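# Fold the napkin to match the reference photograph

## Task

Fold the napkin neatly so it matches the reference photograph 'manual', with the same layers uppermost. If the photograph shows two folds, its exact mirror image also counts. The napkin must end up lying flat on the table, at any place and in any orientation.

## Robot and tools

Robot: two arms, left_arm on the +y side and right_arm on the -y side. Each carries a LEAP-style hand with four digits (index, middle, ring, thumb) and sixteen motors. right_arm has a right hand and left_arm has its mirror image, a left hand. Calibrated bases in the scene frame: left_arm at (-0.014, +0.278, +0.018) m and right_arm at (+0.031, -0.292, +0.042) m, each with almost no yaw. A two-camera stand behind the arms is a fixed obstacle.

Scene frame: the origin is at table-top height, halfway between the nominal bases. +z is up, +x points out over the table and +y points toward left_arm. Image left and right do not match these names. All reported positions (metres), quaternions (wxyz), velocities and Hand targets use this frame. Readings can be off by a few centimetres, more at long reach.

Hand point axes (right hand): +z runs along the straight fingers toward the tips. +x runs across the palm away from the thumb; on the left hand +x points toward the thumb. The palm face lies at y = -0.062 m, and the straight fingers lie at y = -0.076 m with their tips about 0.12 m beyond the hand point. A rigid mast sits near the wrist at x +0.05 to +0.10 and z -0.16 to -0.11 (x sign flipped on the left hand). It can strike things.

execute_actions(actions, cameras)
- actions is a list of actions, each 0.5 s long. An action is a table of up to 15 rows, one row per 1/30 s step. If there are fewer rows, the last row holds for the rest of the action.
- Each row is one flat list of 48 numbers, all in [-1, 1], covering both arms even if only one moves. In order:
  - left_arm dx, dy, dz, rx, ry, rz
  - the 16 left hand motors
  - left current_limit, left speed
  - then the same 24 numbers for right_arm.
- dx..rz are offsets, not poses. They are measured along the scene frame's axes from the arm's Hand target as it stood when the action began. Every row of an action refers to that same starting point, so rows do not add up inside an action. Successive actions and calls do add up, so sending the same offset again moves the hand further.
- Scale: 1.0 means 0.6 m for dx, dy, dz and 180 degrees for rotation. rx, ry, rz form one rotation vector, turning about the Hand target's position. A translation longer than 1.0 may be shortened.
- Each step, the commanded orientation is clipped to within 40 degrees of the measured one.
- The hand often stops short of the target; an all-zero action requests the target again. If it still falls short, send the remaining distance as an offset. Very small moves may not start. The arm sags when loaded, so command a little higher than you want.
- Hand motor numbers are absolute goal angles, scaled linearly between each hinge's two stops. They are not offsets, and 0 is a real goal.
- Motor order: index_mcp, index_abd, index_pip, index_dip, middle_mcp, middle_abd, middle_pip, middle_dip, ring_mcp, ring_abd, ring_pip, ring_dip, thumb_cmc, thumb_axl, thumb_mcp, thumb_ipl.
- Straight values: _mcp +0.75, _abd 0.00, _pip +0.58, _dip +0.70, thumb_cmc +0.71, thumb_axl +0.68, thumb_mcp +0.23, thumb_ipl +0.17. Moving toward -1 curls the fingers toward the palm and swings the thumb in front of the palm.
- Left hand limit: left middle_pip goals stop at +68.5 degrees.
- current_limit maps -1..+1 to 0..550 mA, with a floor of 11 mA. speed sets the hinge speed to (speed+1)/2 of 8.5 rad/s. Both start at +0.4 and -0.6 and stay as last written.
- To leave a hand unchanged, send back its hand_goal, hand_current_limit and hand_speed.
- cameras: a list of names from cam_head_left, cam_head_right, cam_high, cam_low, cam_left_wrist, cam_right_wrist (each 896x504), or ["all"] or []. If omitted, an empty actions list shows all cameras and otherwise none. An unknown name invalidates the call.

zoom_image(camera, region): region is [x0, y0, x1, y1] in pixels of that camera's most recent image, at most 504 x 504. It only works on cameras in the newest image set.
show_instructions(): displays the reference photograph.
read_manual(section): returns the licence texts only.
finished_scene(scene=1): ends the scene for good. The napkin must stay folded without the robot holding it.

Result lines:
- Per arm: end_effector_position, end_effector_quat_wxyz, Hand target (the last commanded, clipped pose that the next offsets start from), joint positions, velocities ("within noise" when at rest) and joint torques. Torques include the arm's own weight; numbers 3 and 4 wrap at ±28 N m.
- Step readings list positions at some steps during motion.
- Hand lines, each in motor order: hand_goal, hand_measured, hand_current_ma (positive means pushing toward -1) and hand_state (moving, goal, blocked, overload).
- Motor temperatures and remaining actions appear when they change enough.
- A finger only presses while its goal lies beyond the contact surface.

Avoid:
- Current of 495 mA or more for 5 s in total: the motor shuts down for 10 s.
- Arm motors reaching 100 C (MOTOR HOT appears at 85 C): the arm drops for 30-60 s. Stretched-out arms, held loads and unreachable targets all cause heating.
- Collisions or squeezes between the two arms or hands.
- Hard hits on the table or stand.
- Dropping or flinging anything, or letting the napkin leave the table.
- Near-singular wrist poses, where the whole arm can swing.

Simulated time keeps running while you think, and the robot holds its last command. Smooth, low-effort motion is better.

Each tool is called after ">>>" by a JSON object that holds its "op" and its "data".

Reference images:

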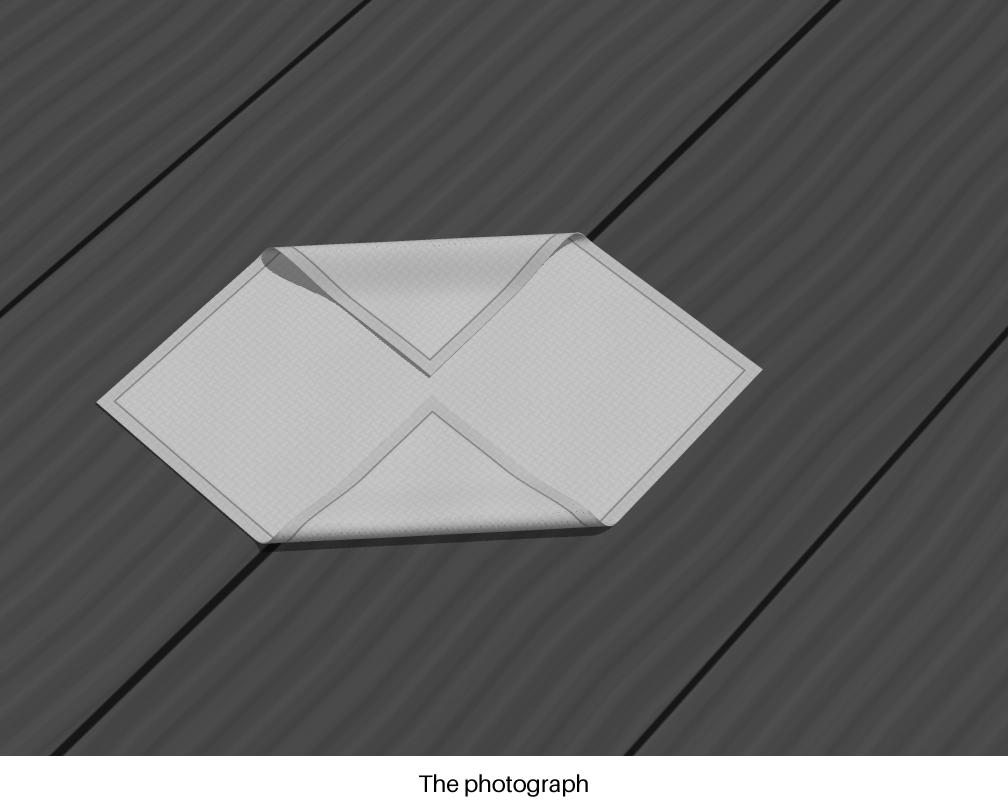

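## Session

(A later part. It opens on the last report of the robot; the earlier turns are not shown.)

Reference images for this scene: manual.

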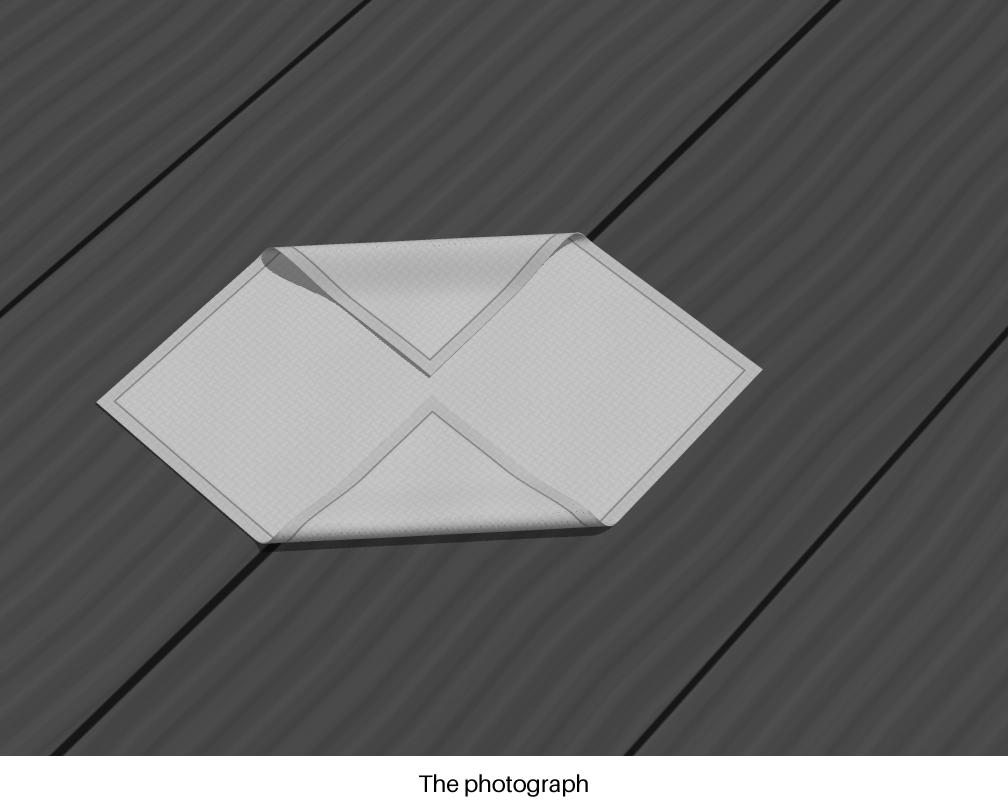

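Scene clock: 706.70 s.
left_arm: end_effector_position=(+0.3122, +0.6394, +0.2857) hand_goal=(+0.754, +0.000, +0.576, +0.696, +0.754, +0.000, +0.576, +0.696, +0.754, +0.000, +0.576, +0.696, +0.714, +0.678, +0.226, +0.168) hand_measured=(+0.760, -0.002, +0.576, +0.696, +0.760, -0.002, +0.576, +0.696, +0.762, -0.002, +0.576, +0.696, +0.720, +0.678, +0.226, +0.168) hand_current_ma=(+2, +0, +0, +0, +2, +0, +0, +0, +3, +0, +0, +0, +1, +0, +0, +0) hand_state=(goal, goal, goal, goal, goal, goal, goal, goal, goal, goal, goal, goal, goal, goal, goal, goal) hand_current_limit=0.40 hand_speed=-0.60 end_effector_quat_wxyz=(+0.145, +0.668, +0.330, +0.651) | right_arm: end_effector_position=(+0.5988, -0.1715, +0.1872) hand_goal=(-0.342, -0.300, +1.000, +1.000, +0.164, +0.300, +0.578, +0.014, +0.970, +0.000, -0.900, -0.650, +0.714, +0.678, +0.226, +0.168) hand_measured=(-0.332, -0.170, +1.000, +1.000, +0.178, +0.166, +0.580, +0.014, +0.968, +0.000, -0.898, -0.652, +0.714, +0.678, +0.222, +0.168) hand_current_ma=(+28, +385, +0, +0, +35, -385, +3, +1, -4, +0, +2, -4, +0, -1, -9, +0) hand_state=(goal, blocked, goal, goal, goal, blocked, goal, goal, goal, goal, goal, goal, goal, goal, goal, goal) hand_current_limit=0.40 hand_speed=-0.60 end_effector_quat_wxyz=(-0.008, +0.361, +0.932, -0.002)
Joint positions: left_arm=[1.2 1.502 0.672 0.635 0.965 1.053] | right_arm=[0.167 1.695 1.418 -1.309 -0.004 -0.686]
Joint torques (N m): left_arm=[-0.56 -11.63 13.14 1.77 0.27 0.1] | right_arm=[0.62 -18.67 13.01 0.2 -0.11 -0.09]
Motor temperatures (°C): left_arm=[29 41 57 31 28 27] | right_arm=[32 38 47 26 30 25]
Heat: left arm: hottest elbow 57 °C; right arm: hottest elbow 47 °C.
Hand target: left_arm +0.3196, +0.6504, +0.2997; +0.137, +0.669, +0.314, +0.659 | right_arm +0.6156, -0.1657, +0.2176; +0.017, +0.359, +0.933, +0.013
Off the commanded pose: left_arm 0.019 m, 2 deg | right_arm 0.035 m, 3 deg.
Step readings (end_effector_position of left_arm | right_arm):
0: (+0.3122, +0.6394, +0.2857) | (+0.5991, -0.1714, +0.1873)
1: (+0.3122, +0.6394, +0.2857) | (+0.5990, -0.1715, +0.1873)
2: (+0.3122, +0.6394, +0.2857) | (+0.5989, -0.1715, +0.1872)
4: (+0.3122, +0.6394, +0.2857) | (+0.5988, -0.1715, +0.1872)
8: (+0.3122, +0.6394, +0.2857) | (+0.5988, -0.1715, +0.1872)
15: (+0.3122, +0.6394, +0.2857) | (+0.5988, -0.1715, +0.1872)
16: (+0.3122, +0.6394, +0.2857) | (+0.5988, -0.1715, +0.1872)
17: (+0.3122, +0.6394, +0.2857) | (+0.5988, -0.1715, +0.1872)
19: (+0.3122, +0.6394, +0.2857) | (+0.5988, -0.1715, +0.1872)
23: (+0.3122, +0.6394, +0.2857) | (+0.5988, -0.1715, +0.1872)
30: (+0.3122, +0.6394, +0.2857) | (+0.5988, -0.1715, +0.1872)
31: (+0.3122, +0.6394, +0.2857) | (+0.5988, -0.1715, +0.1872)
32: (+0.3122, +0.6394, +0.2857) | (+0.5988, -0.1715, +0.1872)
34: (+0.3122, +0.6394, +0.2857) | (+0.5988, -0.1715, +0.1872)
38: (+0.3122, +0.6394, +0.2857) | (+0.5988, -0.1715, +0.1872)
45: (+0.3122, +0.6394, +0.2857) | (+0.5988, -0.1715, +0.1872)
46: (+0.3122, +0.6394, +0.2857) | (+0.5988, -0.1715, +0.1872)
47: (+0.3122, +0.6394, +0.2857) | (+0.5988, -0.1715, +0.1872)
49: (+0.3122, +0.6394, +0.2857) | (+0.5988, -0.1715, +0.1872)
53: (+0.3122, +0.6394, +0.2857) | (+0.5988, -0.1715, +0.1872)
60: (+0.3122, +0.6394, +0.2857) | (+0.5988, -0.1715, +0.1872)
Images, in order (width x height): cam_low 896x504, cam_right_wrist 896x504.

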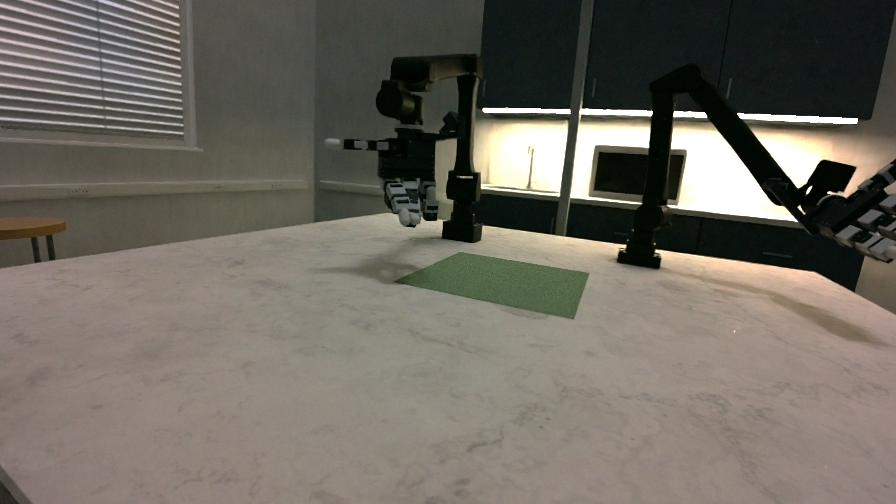

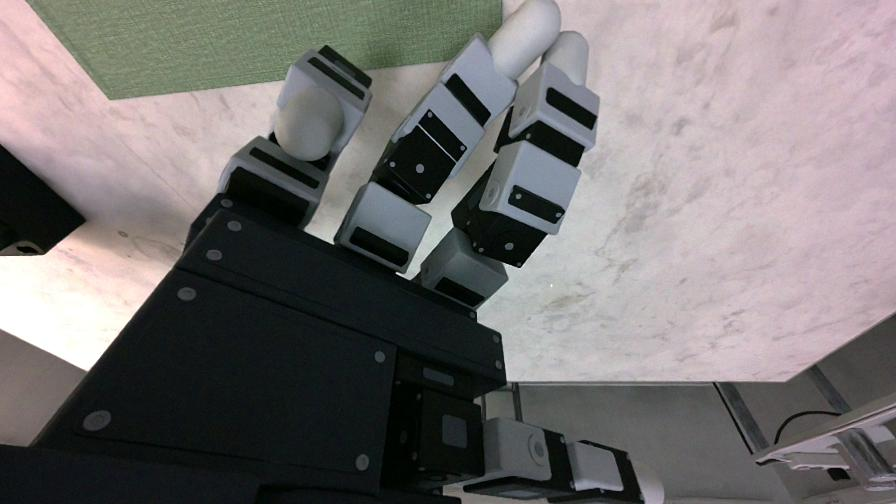

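>>> {"op": "execute_actions", "data": {"actions": [[[0,0,0,0,0,0,0.754,0,0.576,0.696,0.754,0,0.576,0.696,0.754,0,0.576,0.696,0.714,0.678,0.226,0.168,0.4,-0.6,-0.0087,-0.0079,-0.0692,0,0,0,-0.342,0.05,1,1,0.164,0.17,0.577,0.0145,0.97,0,-0.9,-0.65,0.714,0.678,0.226,0.168,0.4,-0.6]],[[0,0,0,0,0,0,0.754,0,0.576,0.696,0.754,0,0.576,0.696,0.754,0,0.576,0.696,0.714,0.678,0.226,0.168,0.4,-0.6,-0.0087,-0.0079,-0.0692,-0.0641,0.062,0.0006,-0.342,0.05,1,1,0.164,0.17,0.577,0.0145,0.97,0,-0.9,-0.65,0.714,0.678,0.226,0.168,0.4,-0.6]],[[0,0,0,0,0,0,0.754,0,0.576,0.696,0.754,0,0.576,0.696,0.754,0,0.576,0.696,0.714,0.678,0.226,0.168,0.4,-0.6,-0.0087,-0.0079,-0.06,-0.0641,0.062,0.0006,-0.342,0.05,1,1,0.164,0.17,0.577,0.0145,0.97,0,-0.9,-0.65,0.714,0.678,0.226,0.168,0.4,-0.6]]], "cameras": ["cam_right_wrist","cam_low","cam_high","cam_head_left"]}}

>>> {"op": "zoom_image", "data": {"camera": "cam_right_wrist", "region": [430, 0, 630, 140]}}

>>> {"op": "zoom_image", "data": {"camera": "cam_low", "region": [350, 200, 470, 300]}}

>>> {"op": "zoom_image", "data": {"camera": "cam_high", "region": [340, 200, 460, 320]}}

Scene clock: 797.47 s.
left_arm: end_effector_position=(+0.3122, +0.6394, +0.2857) hand_goal=(+0.754, +0.000, +0.576, +0.696, +0.754, +0.000, +0.576, +0.696, +0.754, +0.000, +0.576, +0.696, +0.714, +0.678, +0.226, +0.168) hand_measured=(+0.760, -0.002, +0.576, +0.696, +0.760, -0.002, +0.576, +0.696, +0.762, -0.002, +0.576, +0.696, +0.720, +0.678, +0.226, +0.168) hand_current_ma=(+2, +0, +0, +0, +2, +0, +0, +0, +3, +0, +0, +0, +1, +0, +0, +0) hand_state=(goal, goal, goal, goal, goal, goal, goal, goal, goal, goal, goal, goal, goal, goal, goal, goal) hand_current_limit=0.40 hand_speed=-0.60 end_effector_quat_wxyz=(+0.145, +0.668, +0.330, +0.651) | right_arm: end_effector_position=(+0.5831, -0.1828, +0.0807) hand_goal=(-0.342, +0.050, +1.000, +1.000, +0.164, +0.170, +0.578, +0.014, +0.970, +0.000, -0.900, -0.650, +0.714, +0.678, +0.226, +0.168) hand_measured=(-0.332, +0.048, +1.000, +1.000, +0.168, +0.166, +0.580, +0.014, +0.968, +0.000, -0.898, -0.652, +0.712, +0.678, +0.222, +0.168) hand_current_ma=(+27, -4, +0, +0, +8, -6, +3, +0, -5, +0, +2, -4, -4, -1, -9, +0) hand_state=(goal, goal, goal, goal, goal, goal, goal, goal, goal, goal, goal, goal, goal, goal, goal, goal) hand_current_limit=0.40 hand_speed=-0.60 end_effector_quat_wxyz=(-0.108, +0.334, +0.902, -0.250)
Joint positions: left_arm=[1.2 1.502 0.672 0.635 0.965 1.053] | right_arm=[0.261 2.024 1.636 -1.662 0.286 -0.552]
Joint torques (N m): left_arm=[-0.62 -11.69 13.12 1.78 0.27 0.1] | right_arm=[0.03 -21.77 11.04 -0.81 0.3 0.09]
Motor temperatures (°C): left_arm=[29 41 58 31 28 26] | right_arm=[32 38 49 26 30 25]
Heat: left arm: hottest elbow 58 °C; right arm: hottest elbow 49 °C.
Hand target: left_arm +0.3196, +0.6504, +0.2997; +0.137, +0.669, +0.314, +0.659 | right_arm +0.6001, -0.1800, +0.0987; -0.091, +0.343, +0.903, -0.242
Off the commanded pose: left_arm 0.019 m, 2 deg | right_arm 0.025 m, 2 deg.
Step readings (end_effector_position of left_arm | right_arm):
0: (+0.3122, +0.6394, +0.2857) | (+0.5988, -0.1715, +0.1872)
1: (+0.3122, +0.6394, +0.2857) | (+0.5988, -0.1715, +0.1872)
2: (+0.3122, +0.6394, +0.2857) | (+0.5998, -0.1713, +0.1875)
4: (+0.3122, +0.6394, +0.2857) | (+0.6051, -0.1706, +0.1887)
8: (+0.3122, +0.6394, +0.2857) | (+0.6106, -0.1698, +0.1853)
15: (+0.3122, +0.6394, +0.2857) | (+0.6074, -0.1702, +0.1786)
16: (+0.3122, +0.6394, +0.2857) | (+0.6075, -0.1709, +0.1782)
17: (+0.3122, +0.6394, +0.2857) | (+0.6063, -0.1757, +0.1751)
19: (+0.3122, +0.6394, +0.2857) | (+0.6000, -0.1827, +0.1657)
23: (+0.3122, +0.6394, +0.2857) | (+0.5904, -0.1852, +0.1332)
30: (+0.3122, +0.6394, +0.2857) | (+0.5791, -0.1789, +0.1014)
31: (+0.3122, +0.6394, +0.2857) | (+0.5790, -0.1794, +0.1023)
32: (+0.3122, +0.6394, +0.2857) | (+0.5791, -0.1833, +0.1041)
34: (+0.3122, +0.6394, +0.2857) | (+0.5826, -0.1892, +0.1084)
38: (+0.3122, +0.6394, +0.2857) | (+0.5926, -0.1878, +0.1041)
45: (+0.3122, +0.6394, +0.2857) | (+0.5796, -0.1826, +0.0776)
Images, in order (width x height): cam_head_left 896x504, cam_high 896x504, cam_low 896x504, cam_right_wrist 896x504.

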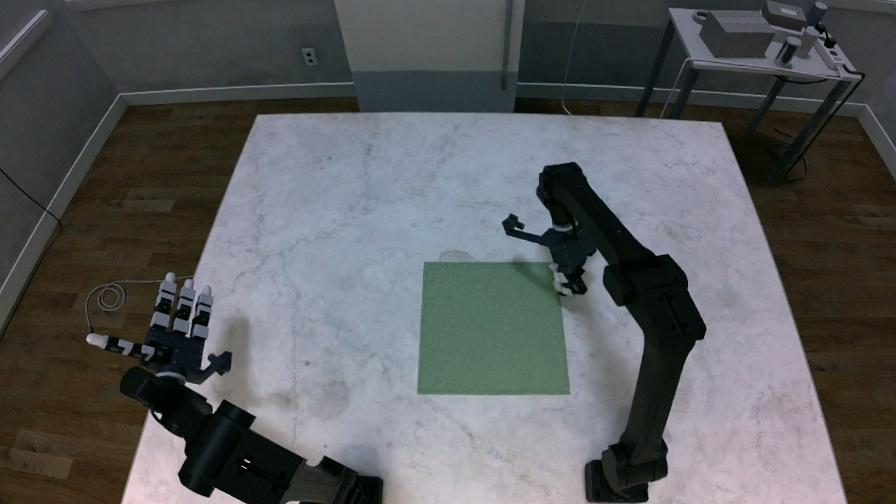

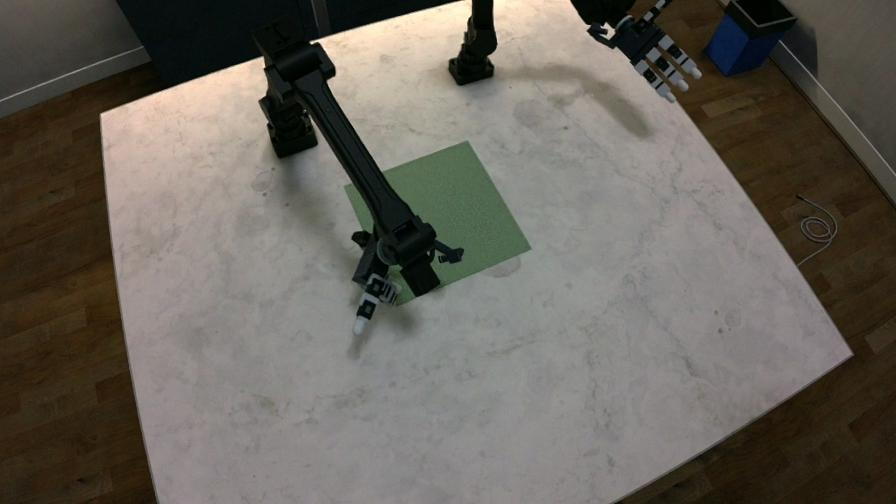

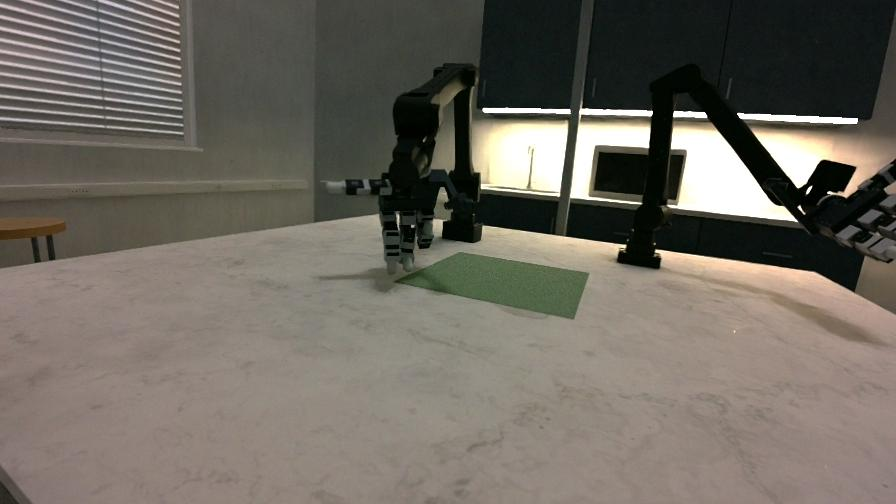

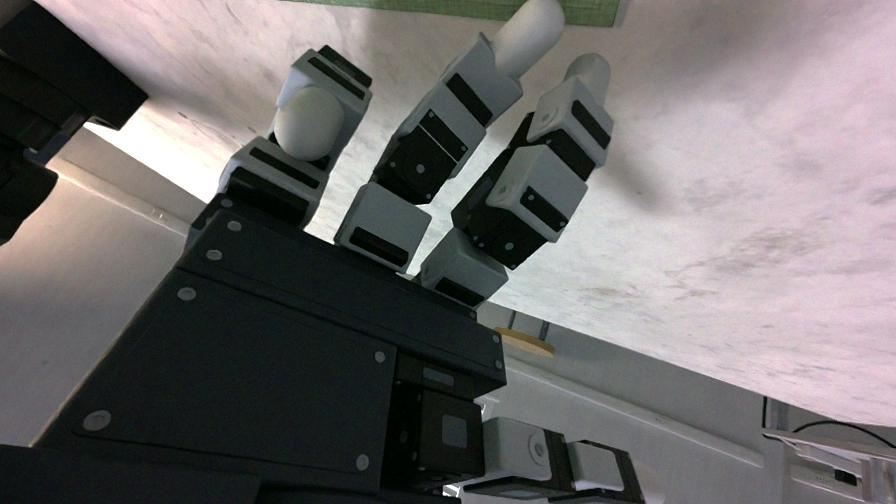

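Scaled by 2.520.

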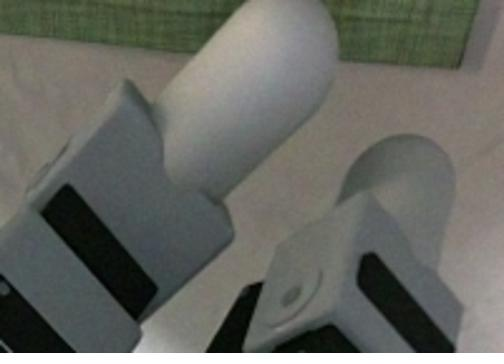

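Scaled by 4.200.

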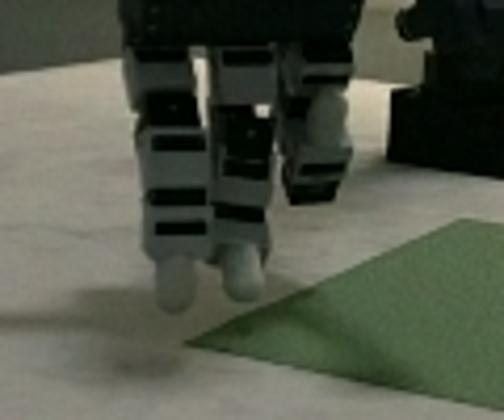

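Scaled by 4.200.

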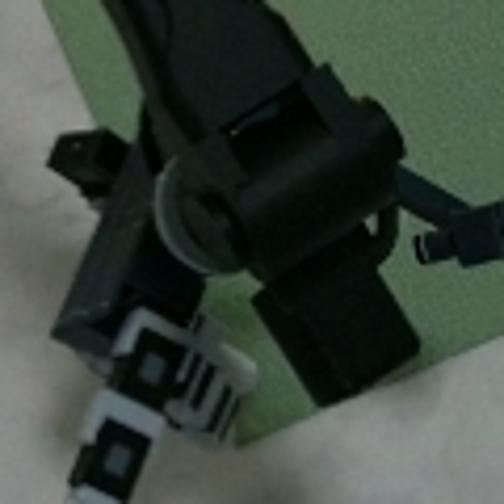

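>>> {"op": "execute_actions", "data": {"actions": [[[0,0,0,0,0,0,0.754,0,0.576,0.696,0.754,0,0.576,0.696,0.754,0,0.576,0.696,0.714,0.678,0.226,0.168,0.4,-0.6,0.011,-0.002,-0.012,0,0,0,-0.342,0.05,1,1,0.164,0.17,0.577,0.0145,0.97,0,-0.9,-0.65,0.714,0.678,0.226,0.168,0.4,-0.6]],[[0,0,0,0,0,0,0.754,0,0.576,0.696,0.754,0,0.576,0.696,0.754,0,0.576,0.696,0.714,0.678,0.226,0.168,0.4,-0.6,0,0,-0.012,0,0,0,-0.342,0.05,1,1,0.164,0.17,0.577,0.0145,0.97,0,-0.9,-0.65,0.714,0.678,0.226,0.168,0.4,-0.6]]], "cameras": ["cam_right_wrist","cam_low"]}}

>>> {"op": "zoom_image", "data": {"camera": "cam_right_wrist", "region": [430, 0, 630, 140]}}

>>> {"op": "zoom_image", "data": {"camera": "cam_low", "region": [350, 200, 470, 300]}}

Scene clock: 819.00 s.
left_arm: end_effector_position=(+0.3122, +0.6394, +0.2857) hand_goal=(+0.754, +0.000, +0.576, +0.696, +0.754, +0.000, +0.576, +0.696, +0.754, +0.000, +0.576, +0.696, +0.714, +0.678, +0.226, +0.168) hand_measured=(+0.760, -0.002, +0.576, +0.696, +0.760, -0.002, +0.576, +0.696, +0.762, -0.002, +0.576, +0.696, +0.720, +0.678, +0.226, +0.168) hand_current_ma=(+2, +0, +0, +0, +2, +0, +0, +0, +3, +0, +0, +0, +1, +0, +0, +0) hand_state=(goal, goal, goal, goal, goal, goal, goal, goal, goal, goal, goal, goal, goal, goal, goal, goal) hand_current_limit=0.40 hand_speed=-0.60 end_effector_quat_wxyz=(+0.145, +0.668, +0.330, +0.651) | right_arm: end_effector_position=(+0.5879, -0.1820, +0.0762) hand_goal=(-0.342, +0.050, +1.000, +1.000, +0.164, +0.170, +0.578, +0.014, +0.970, +0.000, -0.900, -0.650, +0.714, +0.678, +0.226, +0.168) hand_measured=(-0.332, +0.048, +1.000, +1.000, +0.168, +0.166, +0.580, +0.014, +0.968, +0.000, -0.898, -0.652, +0.712, +0.678, +0.222, +0.168) hand_current_ma=(+27, -4, +0, +0, +8, -6, +3, +0, -5, +0, +2, -4, -4, -1, -9, +0) hand_state=(goal, goal, goal, goal, goal, goal, goal, goal, goal, goal, goal, goal, goal, goal, goal, goal) hand_current_limit=0.40 hand_speed=-0.60 end_effector_quat_wxyz=(-0.108, +0.334, +0.902, -0.252)
Joint positions: left_arm=[1.2 1.502 0.672 0.635 0.965 1.053] | right_arm=[0.261 2.041 1.652 -1.662 0.288 -0.551]
Joint torques (N m): left_arm=[-0.62 -11.69 13.12 1.77 0.27 0.1] | right_arm=[-0.21 -20.6 10.58 -0.2 0.31 0.04]
Motor temperatures (°C): left_arm=[29 41 59 31 28 26] | right_arm=[32 41 50 26 30 26]
Heat: left arm: hottest elbow 59 °C; right arm: hottest elbow 50 °C.
Hand target: left_arm +0.3196, +0.6504, +0.2997; +0.137, +0.669, +0.314, +0.659 | right_arm +0.6066, -0.1812, +0.0841; -0.091, +0.343, +0.903, -0.242
Off the commanded pose: left_arm 0.019 m, 2 deg | right_arm 0.020 m, 2 deg.
Step readings (end_effector_position of left_arm | right_arm):
0: (+0.3122, +0.6394, +0.2857) | (+0.5831, -0.1828, +0.0807)
1: (+0.3122, +0.6394, +0.2857) | (+0.5831, -0.1828, +0.0807)
2: (+0.3122, +0.6394, +0.2857) | (+0.5833, -0.1828, +0.0808)
4: (+0.3122, +0.6394, +0.2857) | (+0.5842, -0.1827, +0.0811)
8: (+0.3122, +0.6394, +0.2857) | (+0.5880, -0.1820, +0.0827)
15: (+0.3122, +0.6394, +0.2857) | (+0.5889, -0.1818, +0.0818)
16: (+0.3122, +0.6394, +0.2857) | (+0.5888, -0.1818, +0.0814)
17: (+0.3122, +0.6394, +0.2857) | (+0.5887, -0.1818, +0.0810)
19: (+0.3122, +0.6394, +0.2857) | (+0.5886, -0.1819, +0.0802)
23: (+0.3122, +0.6394, +0.2857) | (+0.5882, -0.1820, +0.0777)
30: (+0.3122, +0.6394, +0.2857) | (+0.5879, -0.1820, +0.0762)
Images, in order (width x height): cam_low 896x504, cam_right_wrist 896x504.

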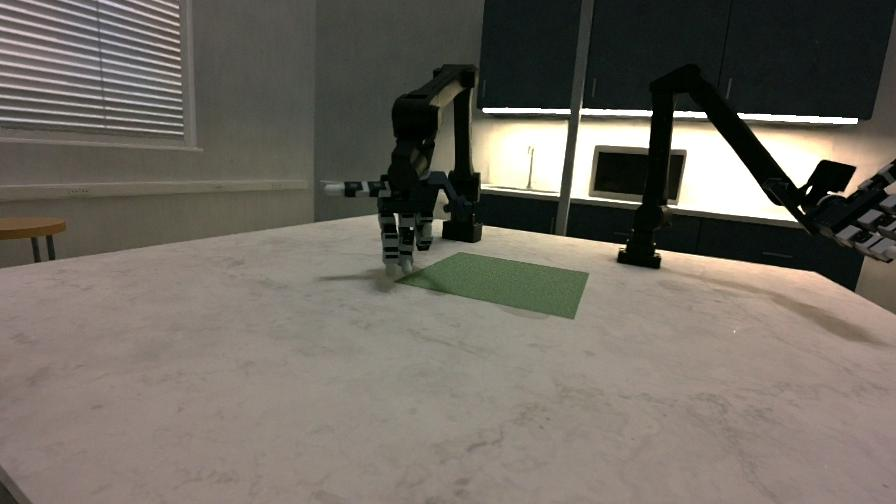

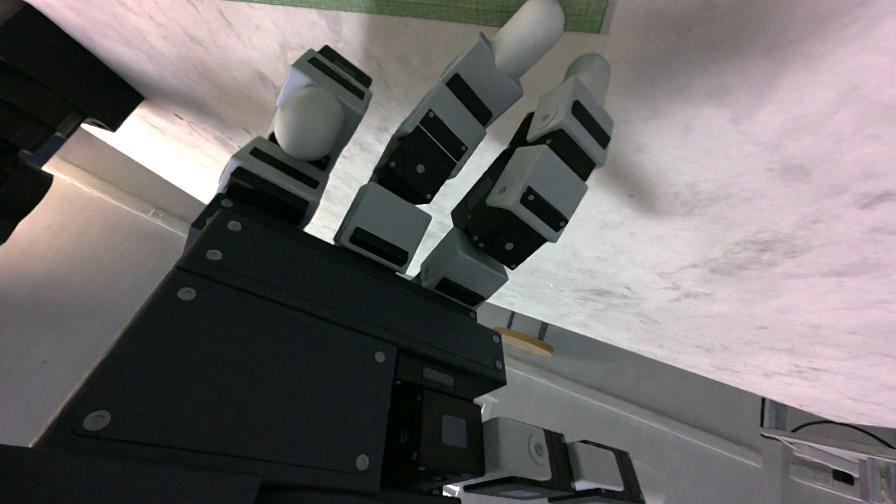

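Scaled by 2.520.

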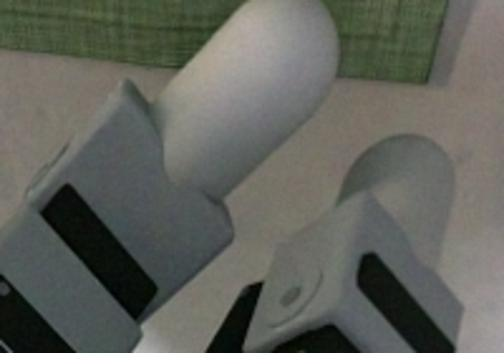

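Scaled by 4.200.

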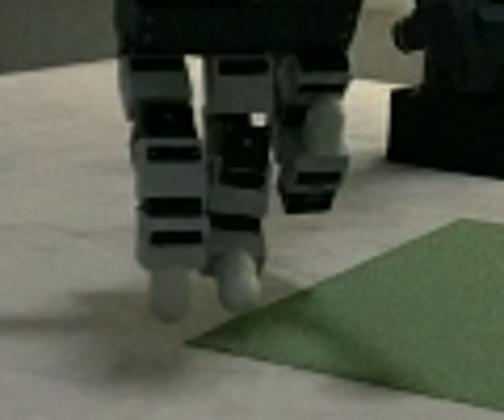

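>>> {"op": "execute_actions", "data": {"actions": [[[0,0,0,0,0,0,0.754,0,0.576,0.696,0.754,0,0.576,0.696,0.754,0,0.576,0.696,0.714,0.678,0.226,0.168,0.4,-0.6,0.008,-0.002,-0.012,0,0,0,-0.342,0.05,1,1,0.164,0.17,0.577,0.0145,0.97,0,-0.9,-0.65,0.714,0.678,0.226,0.168,0.4,-0.6]],[[0,0,0,0,0,0,0.754,0,0.576,0.696,0.754,0,0.576,0.696,0.754,0,0.576,0.696,0.714,0.678,0.226,0.168,0.4,-0.6,0.002,-0.001,-0.015,0,0,0,-0.342,0.05,1,1,0.164,0.17,0.577,0.0145,0.97,0,-0.9,-0.65,0.714,0.678,0.226,0.168,0.4,-0.6]]], "cameras": ["cam_right_wrist","cam_low"]}}

>>> {"op": "zoom_image", "data": {"camera": "cam_right_wrist", "region": [430, 0, 630, 140]}}

>>> {"op": "zoom_image", "data": {"camera": "cam_low", "region": [350, 200, 470, 300]}}

Scene clock: 835.10 s.
left_arm: end_effector_position=(+0.3122, +0.6394, +0.2857) hand_goal=(+0.754, +0.000, +0.576, +0.696, +0.754, +0.000, +0.576, +0.696, +0.754, +0.000, +0.576, +0.696, +0.714, +0.678, +0.226, +0.168) hand_measured=(+0.760, -0.002, +0.576, +0.696, +0.760, -0.002, +0.576, +0.696, +0.762, -0.002, +0.576, +0.696, +0.720, +0.678, +0.226, +0.168) hand_current_ma=(+2, +0, +0, +0, +2, +0, +0, +0, +3, +0, +0, +0, +1, +0, +0, +0) hand_state=(goal, goal, goal, goal, goal, goal, goal, goal, goal, goal, goal, goal, goal, goal, goal, goal) hand_current_limit=0.40 hand_speed=-0.60 end_effector_quat_wxyz=(+0.145, +0.668, +0.330, +0.651) | right_arm: end_effector_position=(+0.5910, -0.1830, +0.0662) hand_goal=(-0.342, +0.050, +1.000, +1.000, +0.164, +0.170, +0.578, +0.014, +0.970, +0.000, -0.900, -0.650, +0.714, +0.678, +0.226, +0.168) hand_measured=(-0.334, +0.040, +1.000, +1.000, +0.168, +0.166, +0.580, +0.014, +0.968, +0.000, -0.898, -0.652, +0.712, +0.678, +0.222, +0.168) hand_current_ma=(+17, -22, +0, +0, +7, -6, +3, +0, -5, +0, +2, -4, -5, -1, -9, +0) hand_state=(goal, goal, goal, goal, goal, goal, goal, goal, goal, goal, goal, goal, goal, goal, goal, goal) hand_current_limit=0.40 hand_speed=-0.60 end_effector_quat_wxyz=(-0.108, +0.334, +0.902, -0.253)
Joint positions: left_arm=[1.2 1.502 0.672 0.635 0.965 1.053] | right_arm=[0.259 2.059 1.653 -1.646 0.292 -0.551]
Joint torques (N m): left_arm=[-0.56 -11.69 13.12 1.78 0.27 0.1] | right_arm=[0.21 -19.84 10.67 0.14 0.26 0.01]
Motor temperatures (°C): left_arm=[29 41 59 31 28 26] | right_arm=[32 40 51 26 30 26]
Heat: left arm: hottest elbow 59 °C; right arm: hottest elbow 51 °C.
Hand target: left_arm +0.3196, +0.6504, +0.2997; +0.137, +0.669, +0.314, +0.659 | right_arm +0.6126, -0.1829, +0.0681; -0.091, +0.343, +0.903, -0.242
Off the commanded pose: left_arm 0.019 m, 2 deg | right_arm 0.022 m, 2 deg.
Step readings (end_effector_position of left_arm | right_arm):
0: (+0.3122, +0.6394, +0.2857) | (+0.5879, -0.1820, +0.0762)
1: (+0.3122, +0.6394, +0.2857) | (+0.5879, -0.1820, +0.0762)
2: (+0.3122, +0.6394, +0.2857) | (+0.5881, -0.1820, +0.0760)
4: (+0.3122, +0.6394, +0.2857) | (+0.5889, -0.1820, +0.0750)
8: (+0.3122, +0.6394, +0.2857) | (+0.5892, -0.1820, +0.0703)
15: (+0.3122, +0.6394, +0.2857) | (+0.5893, -0.1824, +0.0666)
16: (+0.3122, +0.6394, +0.2857) | (+0.5893, -0.1824, +0.0666)
17: (+0.3122, +0.6394, +0.2857) | (+0.5899, -0.1825, +0.0666)
19: (+0.3122, +0.6394, +0.2857) | (+0.5907, -0.1826, +0.0662)
23: (+0.3122, +0.6394, +0.2857) | (+0.5909, -0.1830, +0.0662)
30: (+0.3122, +0.6394, +0.2857) | (+0.5910, -0.1830, +0.0662)
Images, in order (width x height): cam_low 896x504, cam_right_wrist 896x504.

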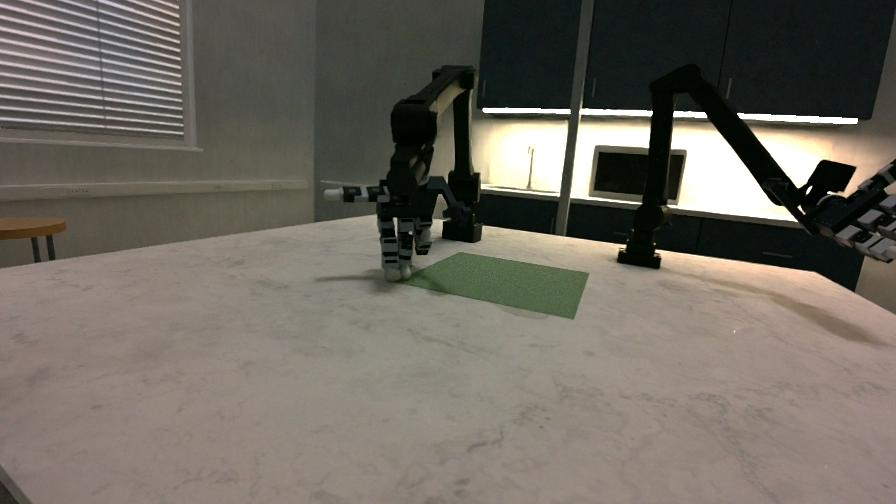

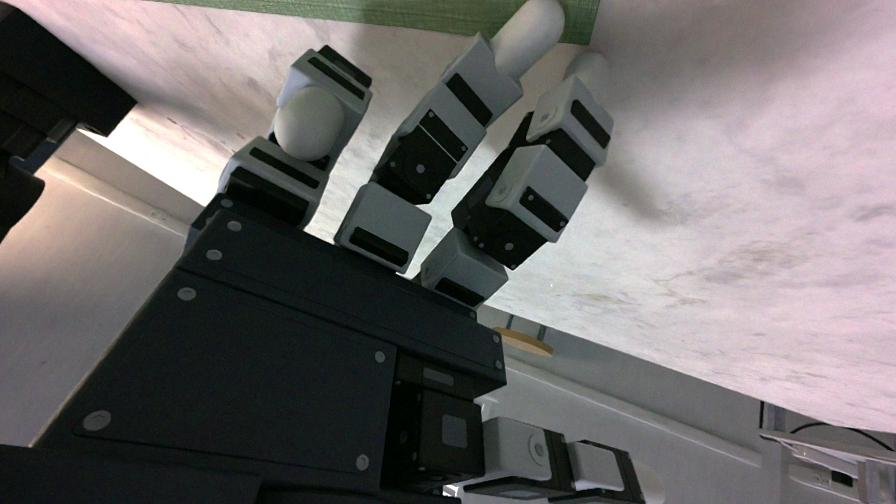

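Scaled by 2.520.

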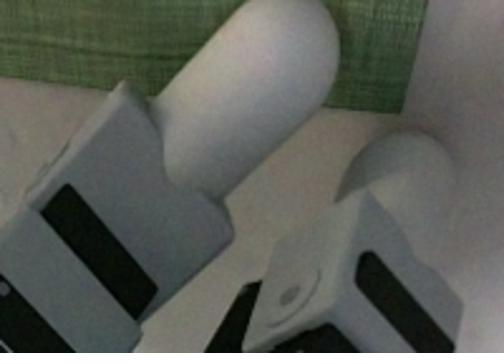

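Scaled by 4.200.

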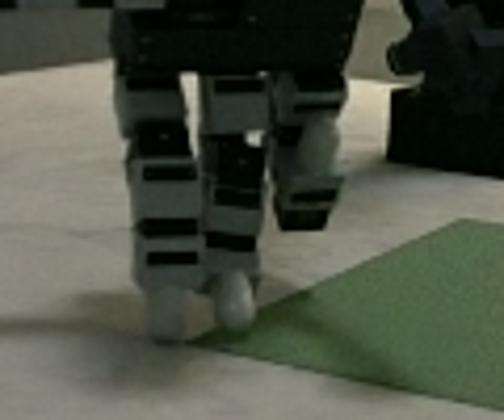

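>>> {"op": "execute_actions", "data": {"actions": [[[0,0,0,0,0,0,0.754,0,0.576,0.696,0.754,0,0.576,0.696,0.754,0,0.576,0.696,0.714,0.678,0.226,0.168,0.4,-0.6,0,0,-0.02,0,0,0,-0.342,0.05,1,1,0.164,0.17,0.577,0.0145,0.97,0,-0.9,-0.65,0.714,0.678,0.226,0.168,0.4,-0.85]],[[0,0,0,0,0,0,0.754,0,0.576,0.696,0.754,0,0.576,0.696,0.754,0,0.576,0.696,0.714,0.678,0.226,0.168,0.4,-0.6,0,0,-0.02,0,0,0,-0.342,0.05,1,1,0.164,0.17,0.577,0.0145,0.97,0,-0.9,-0.65,0.714,0.678,0.226,0.168,0.4,-0.85]],[[0,0,0,0,0,0,0.754,0,0.576,0.696,0.754,0,0.576,0.696,0.754,0,0.576,0.696,0.714,0.678,0.226,0.168,0.4,-0.6,0,0,0,0,0,0,-0.342,-0.12,1,1,0.164,0.18,0.577,0.0145,0.97,0,-0.9,-0.65,0.714,0.678,0.226,0.168,0.4,-0.85]],[[0,0,0,0,0,0,0.754,0,0.576,0.696,0.754,0,0.576,0.696,0.754,0,0.576,0.696,0.714,0.678,0.226,0.168,0.4,-0.6,0,0,0,0,0,0,-0.342,-0.35,1,1,0.164,0.25,0.577,0.0145,0.97,0,-0.9,-0.65,0.714,0.678,0.226,0.168,0.4,-0.85]]], "cameras": ["cam_right_wrist","cam_low"]}}

>>> {"op": "zoom_image", "data": {"camera": "cam_right_wrist", "region": [430, 0, 630, 140]}}

>>> {"op": "zoom_image", "data": {"camera": "cam_low", "region": [350, 200, 470, 300]}}

Scene clock: 850.77 s.
left_arm: end_effector_position=(+0.3122, +0.6394, +0.2857) hand_goal=(+0.754, +0.000, +0.576, +0.696, +0.754, +0.000, +0.576, +0.696, +0.754, +0.000, +0.576, +0.696, +0.714, +0.678, +0.226, +0.168) hand_measured=(+0.760, -0.002, +0.576, +0.696, +0.760, -0.002, +0.576, +0.696, +0.762, -0.002, +0.576, +0.696, +0.720, +0.678, +0.226, +0.168) hand_current_ma=(+2, +0, +0, +0, +2, +0, +0, +0, +3, +0, +0, +0, +1, +0, +0, +0) hand_state=(goal, goal, goal, goal, goal, goal, goal, goal, goal, goal, goal, goal, goal, goal, goal, goal) hand_current_limit=0.40 hand_speed=-0.60 end_effector_quat_wxyz=(+0.145, +0.668, +0.330, +0.651) | right_arm: end_effector_position=(+0.6024, -0.1900, +0.0637) hand_goal=(-0.342, -0.350, +1.000, +1.000, +0.164, +0.250, +0.578, +0.014, +0.970, +0.000, -0.900, -0.650, +0.714, +0.678, +0.226, +0.168) hand_measured=(-0.334, -0.156, +1.000, +1.000, +0.174, +0.178, +0.580, +0.010, +0.968, +0.000, -0.898, -0.652, +0.712, +0.678, +0.222, +0.168) hand_current_ma=(+21, +385, +0, +0, +25, -217, +3, -8, -5, +0, +2, -4, -5, -1, -9, +0) hand_state=(goal, blocked, goal, goal, goal, blocked, goal, goal, goal, goal, goal, goal, goal, goal, goal, goal) hand_current_limit=0.40 hand_speed=-0.85 end_effector_quat_wxyz=(-0.091, +0.345, +0.901, -0.247)
Joint positions: left_arm=[1.2 1.502 0.672 0.635 0.965 1.053] | right_arm=[0.246 2.062 1.653 -1.609 0.302 -0.544]
Joint torques (N m): left_arm=[-0.56 -11.69 13.14 1.77 0.27 0.1] | right_arm=[0.62 -17.49 8.76 0.55 -0.06 -0.09]
Motor temperatures (°C): left_arm=[29 41 59 31 28 26] | right_arm=[32 40 49 26 30 25]
Heat: left arm: hottest elbow 59 °C; right arm: hottest elbow 49 °C.
Hand target: left_arm +0.3196, +0.6504, +0.2997; +0.137, +0.669, +0.314, +0.659 | right_arm +0.6126, -0.1829, +0.0441; -0.091, +0.343, +0.903, -0.242
Off the commanded pose: left_arm 0.019 m, 2 deg | right_arm 0.023 m, 1 deg.
Step readings (end_effector_position of left_arm | right_arm):
0: (+0.3122, +0.6394, +0.2857) | (+0.5910, -0.1830, +0.0662)
1: (+0.3122, +0.6394, +0.2857) | (+0.5911, -0.1830, +0.0660)
2: (+0.3122, +0.6394, +0.2857) | (+0.5917, -0.1828, +0.0659)
4: (+0.3122, +0.6394, +0.2857) | (+0.5931, -0.1826, +0.0655)
8: (+0.3122, +0.6394, +0.2857) | (+0.5936, -0.1826, +0.0654)
15: (+0.3122, +0.6394, +0.2857) | (+0.5938, -0.1825, +0.0654)
16: (+0.3122, +0.6394, +0.2857) | (+0.5938, -0.1825, +0.0654)
17: (+0.3122, +0.6394, +0.2857) | (+0.5941, -0.1825, +0.0653)
19: (+0.3122, +0.6394, +0.2857) | (+0.5947, -0.1826, +0.0653)
23: (+0.3122, +0.6394, +0.2857) | (+0.5954, -0.1828, +0.0652)
30: (+0.3122, +0.6394, +0.2857) | (+0.5955, -0.1830, +0.0652)
31: (+0.3122, +0.6394, +0.2857) | (+0.5955, -0.1830, +0.0652)
32: (+0.3122, +0.6394, +0.2857) | (+0.5958, -0.1831, +0.0652)
34: (+0.3122, +0.6394, +0.2857) | (+0.5971, -0.1840, +0.0651)
38: (+0.3122, +0.6394, +0.2857) | (+0.6002, -0.1873, +0.0647)
45: (+0.3122, +0.6394, +0.2857) | (+0.6019, -0.1896, +0.0639)
46: (+0.3122, +0.6394, +0.2857) | (+0.6019, -0.1896, +0.0639)
47: (+0.3122, +0.6394, +0.2857) | (+0.6020, -0.1897, +0.0639)
49: (+0.3122, +0.6394, +0.2857) | (+0.6022, -0.1898, +0.0637)
53: (+0.3122, +0.6394, +0.2857) | (+0.6023, -0.1900, +0.0637)
60: (+0.3122, +0.6394, +0.2857) | (+0.6024, -0.1900, +0.0637)
Images, in order (width x height): cam_low 896x504, cam_right_wrist 896x504.

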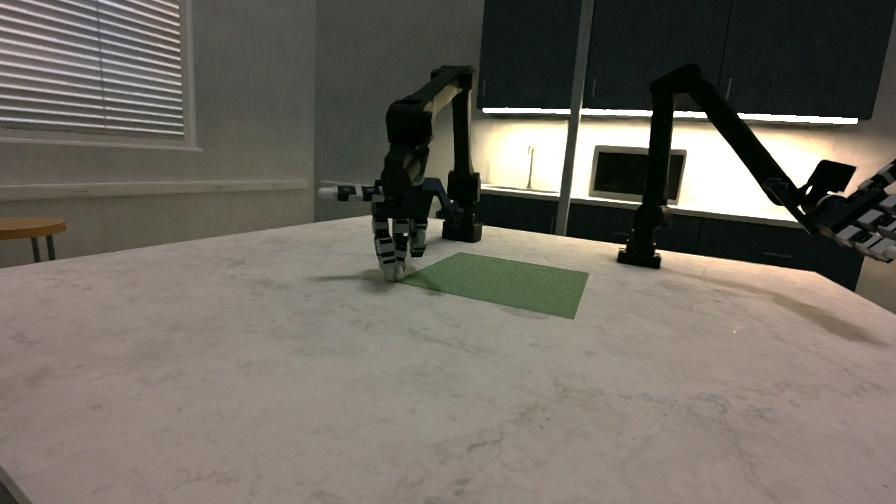

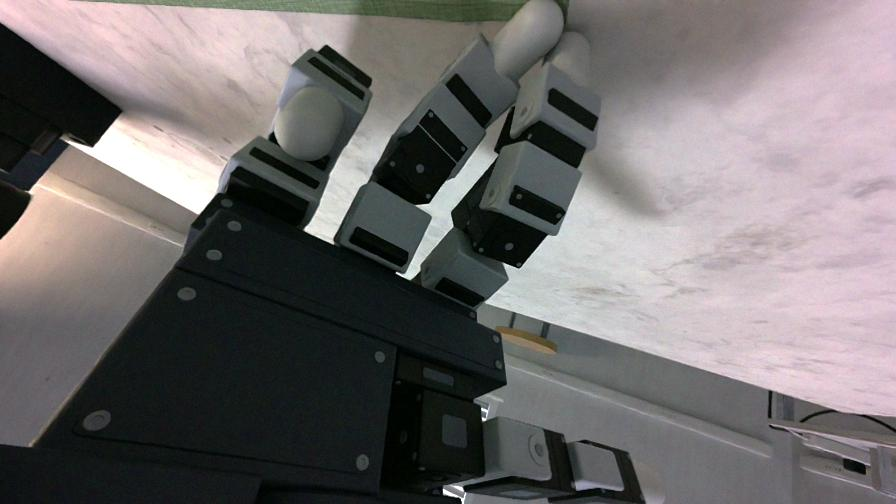

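Scaled by 2.520.

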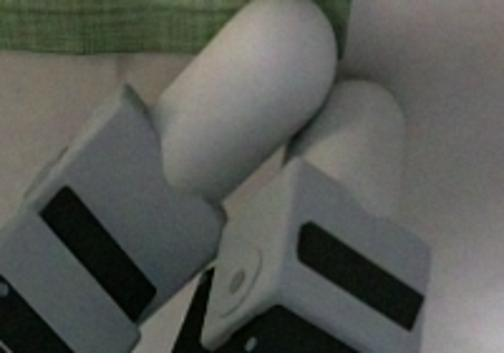

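Scaled by 4.200.

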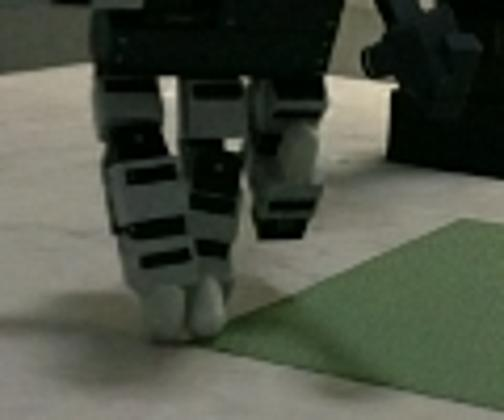

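>>> {"op": "execute_actions", "data": {"actions": [[[0,0,0,0,0,0,0.754,0,0.576,0.696,0.754,0,0.576,0.696,0.754,0,0.576,0.696,0.714,0.678,0.226,0.168,0.4,-0.6,0.01,0,0.04,0,0,0,-0.342,-0.35,1,1,0.164,0.35,0.577,0.0145,0.97,0,-0.9,-0.65,0.714,0.678,0.226,0.168,0.4,-0.85]],[[0,0,0,0,0,0,0.754,0,0.576,0.696,0.754,0,0.576,0.696,0.754,0,0.576,0.696,0.714,0.678,0.226,0.168,0.4,-0.6,0.01,0,0.04,0,0,0,-0.342,-0.35,1,1,0.164,0.35,0.577,0.0145,0.97,0,-0.9,-0.65,0.714,0.678,0.226,0.168,0.4,-0.85]]], "cameras": ["cam_right_wrist","cam_low"]}}

>>> {"op": "zoom_image", "data": {"camera": "cam_right_wrist", "region": [430, 0, 630, 140]}}

>>> {"op": "zoom_image", "data": {"camera": "cam_low", "region": [350, 200, 470, 300]}}

Scene clock: 862.53 s.
left_arm: end_effector_position=(+0.3122, +0.6394, +0.2857) hand_goal=(+0.754, +0.000, +0.576, +0.696, +0.754, +0.000, +0.576, +0.696, +0.754, +0.000, +0.576, +0.696, +0.714, +0.678, +0.226, +0.168) hand_measured=(+0.760, -0.002, +0.576, +0.696, +0.760, -0.002, +0.576, +0.696, +0.762, -0.002, +0.576, +0.696, +0.720, +0.678, +0.226, +0.168) hand_current_ma=(+2, +0, +0, +0, +2, +0, +0, +0, +3, +0, +0, +0, +1, +0, +0, +0) hand_state=(goal, goal, goal, goal, goal, goal, goal, goal, goal, goal, goal, goal, goal, goal, goal, goal) hand_current_limit=0.40 hand_speed=-0.60 end_effector_quat_wxyz=(+0.145, +0.668, +0.330, +0.651) | right_arm: end_effector_position=(+0.6094, -0.1878, +0.0795) hand_goal=(-0.342, -0.350, +1.000, +1.000, +0.164, +0.350, +0.578, +0.014, +0.970, +0.000, -0.900, -0.650, +0.714, +0.678, +0.226, +0.168) hand_measured=(-0.336, -0.156, +1.000, +1.000, +0.174, +0.178, +0.578, +0.010, +0.968, +0.000, -0.898, -0.652, +0.712, +0.678, +0.222, +0.168) hand_current_ma=(+15, +385, +0, +0, +24, -385, +0, -8, -5, +0, +2, -4, -5, -1, -9, +0) hand_state=(goal, blocked, goal, goal, goal, blocked, goal, goal, goal, goal, goal, goal, goal, goal, goal, goal) hand_current_limit=0.40 hand_speed=-0.85 end_effector_quat_wxyz=(-0.102, +0.343, +0.899, -0.251)
Joint positions: left_arm=[1.2 1.502 0.672 0.635 0.965 1.053] | right_arm=[0.246 2.08 1.726 -1.686 0.298 -0.544]
Joint torques (N m): left_arm=[-0.62 -11.69 13.12 1.77 0.27 0.1] | right_arm=[-0.09 -21.36 11.41 -0.85 0.15 -0.14]
Motor temperatures (°C): left_arm=[29 40 59 31 28 26] | right_arm=[32 40 48 26 30 25]
Heat: left arm: hottest elbow 59 °C; right arm: hottest elbow 48 °C.
Hand target: left_arm +0.3196, +0.6504, +0.2997; +0.137, +0.669, +0.314, +0.659 | right_arm +0.6246, -0.1831, +0.0919; -0.091, +0.343, +0.903, -0.242
Off the commanded pose: left_arm 0.019 m, 2 deg | right_arm 0.020 m, 2 deg.
Step readings (end_effector_position of left_arm | right_arm):
0: (+0.3122, +0.6394, +0.2857) | (+0.6024, -0.1900, +0.0637)
1: (+0.3122, +0.6394, +0.2857) | (+0.6024, -0.1900, +0.0637)
2: (+0.3122, +0.6394, +0.2857) | (+0.6023, -0.1902, +0.0637)
4: (+0.3122, +0.6394, +0.2857) | (+0.6022, -0.1903, +0.0644)
8: (+0.3122, +0.6394, +0.2857) | (+0.6015, -0.1904, +0.0648)
15: (+0.3122, +0.6394, +0.2857) | (+0.6016, -0.1904, +0.0649)
16: (+0.3122, +0.6394, +0.2857) | (+0.6018, -0.1904, +0.0651)
17: (+0.3122, +0.6394, +0.2857) | (+0.6020, -0.1900, +0.0657)
19: (+0.3122, +0.6394, +0.2857) | (+0.6033, -0.1892, +0.0675)
23: (+0.3122, +0.6394, +0.2857) | (+0.6079, -0.1881, +0.0750)
30: (+0.3122, +0.6394, +0.2857) | (+0.6099, -0.1877, +0.0794)
Images, in order (width x height): cam_low 896x504, cam_right_wrist 896x504.

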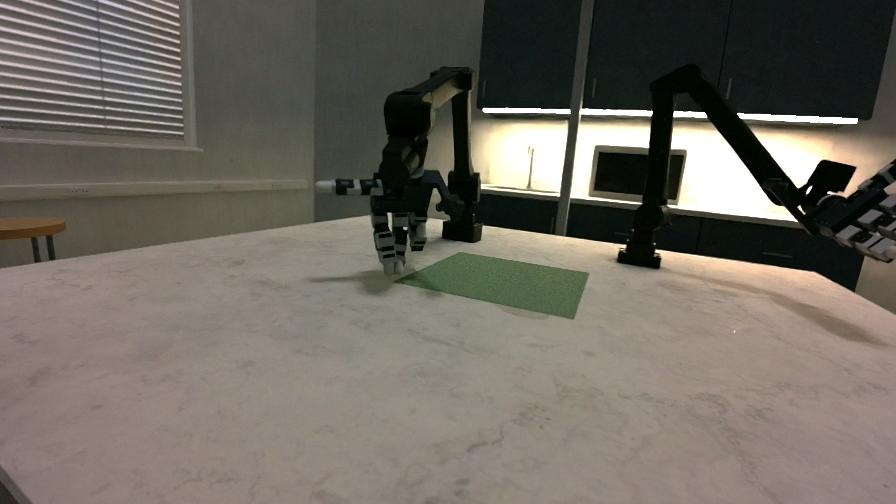

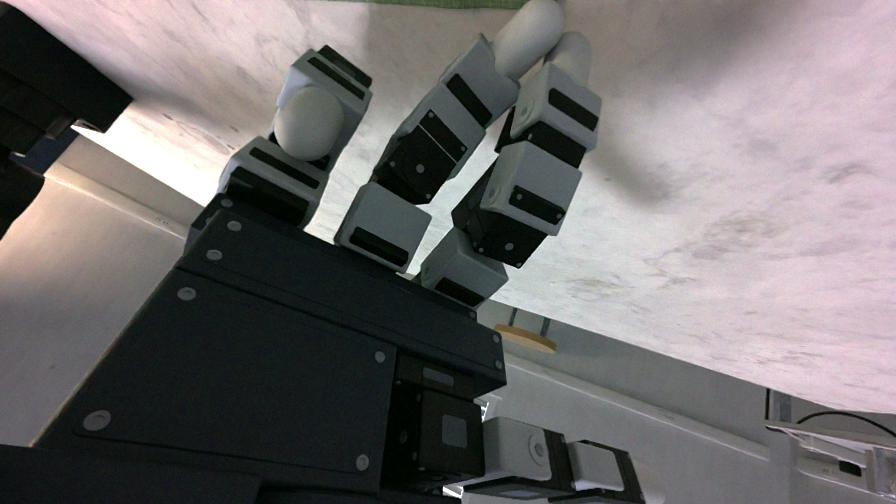

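Scaled by 2.520.

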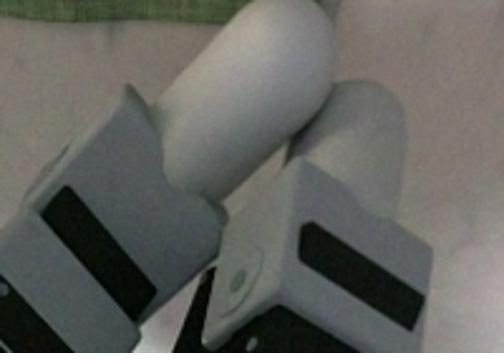

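Scaled by 4.200.

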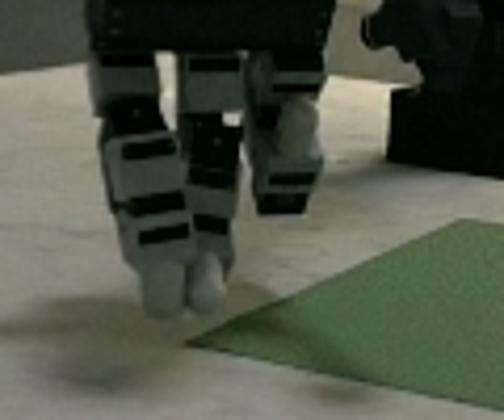

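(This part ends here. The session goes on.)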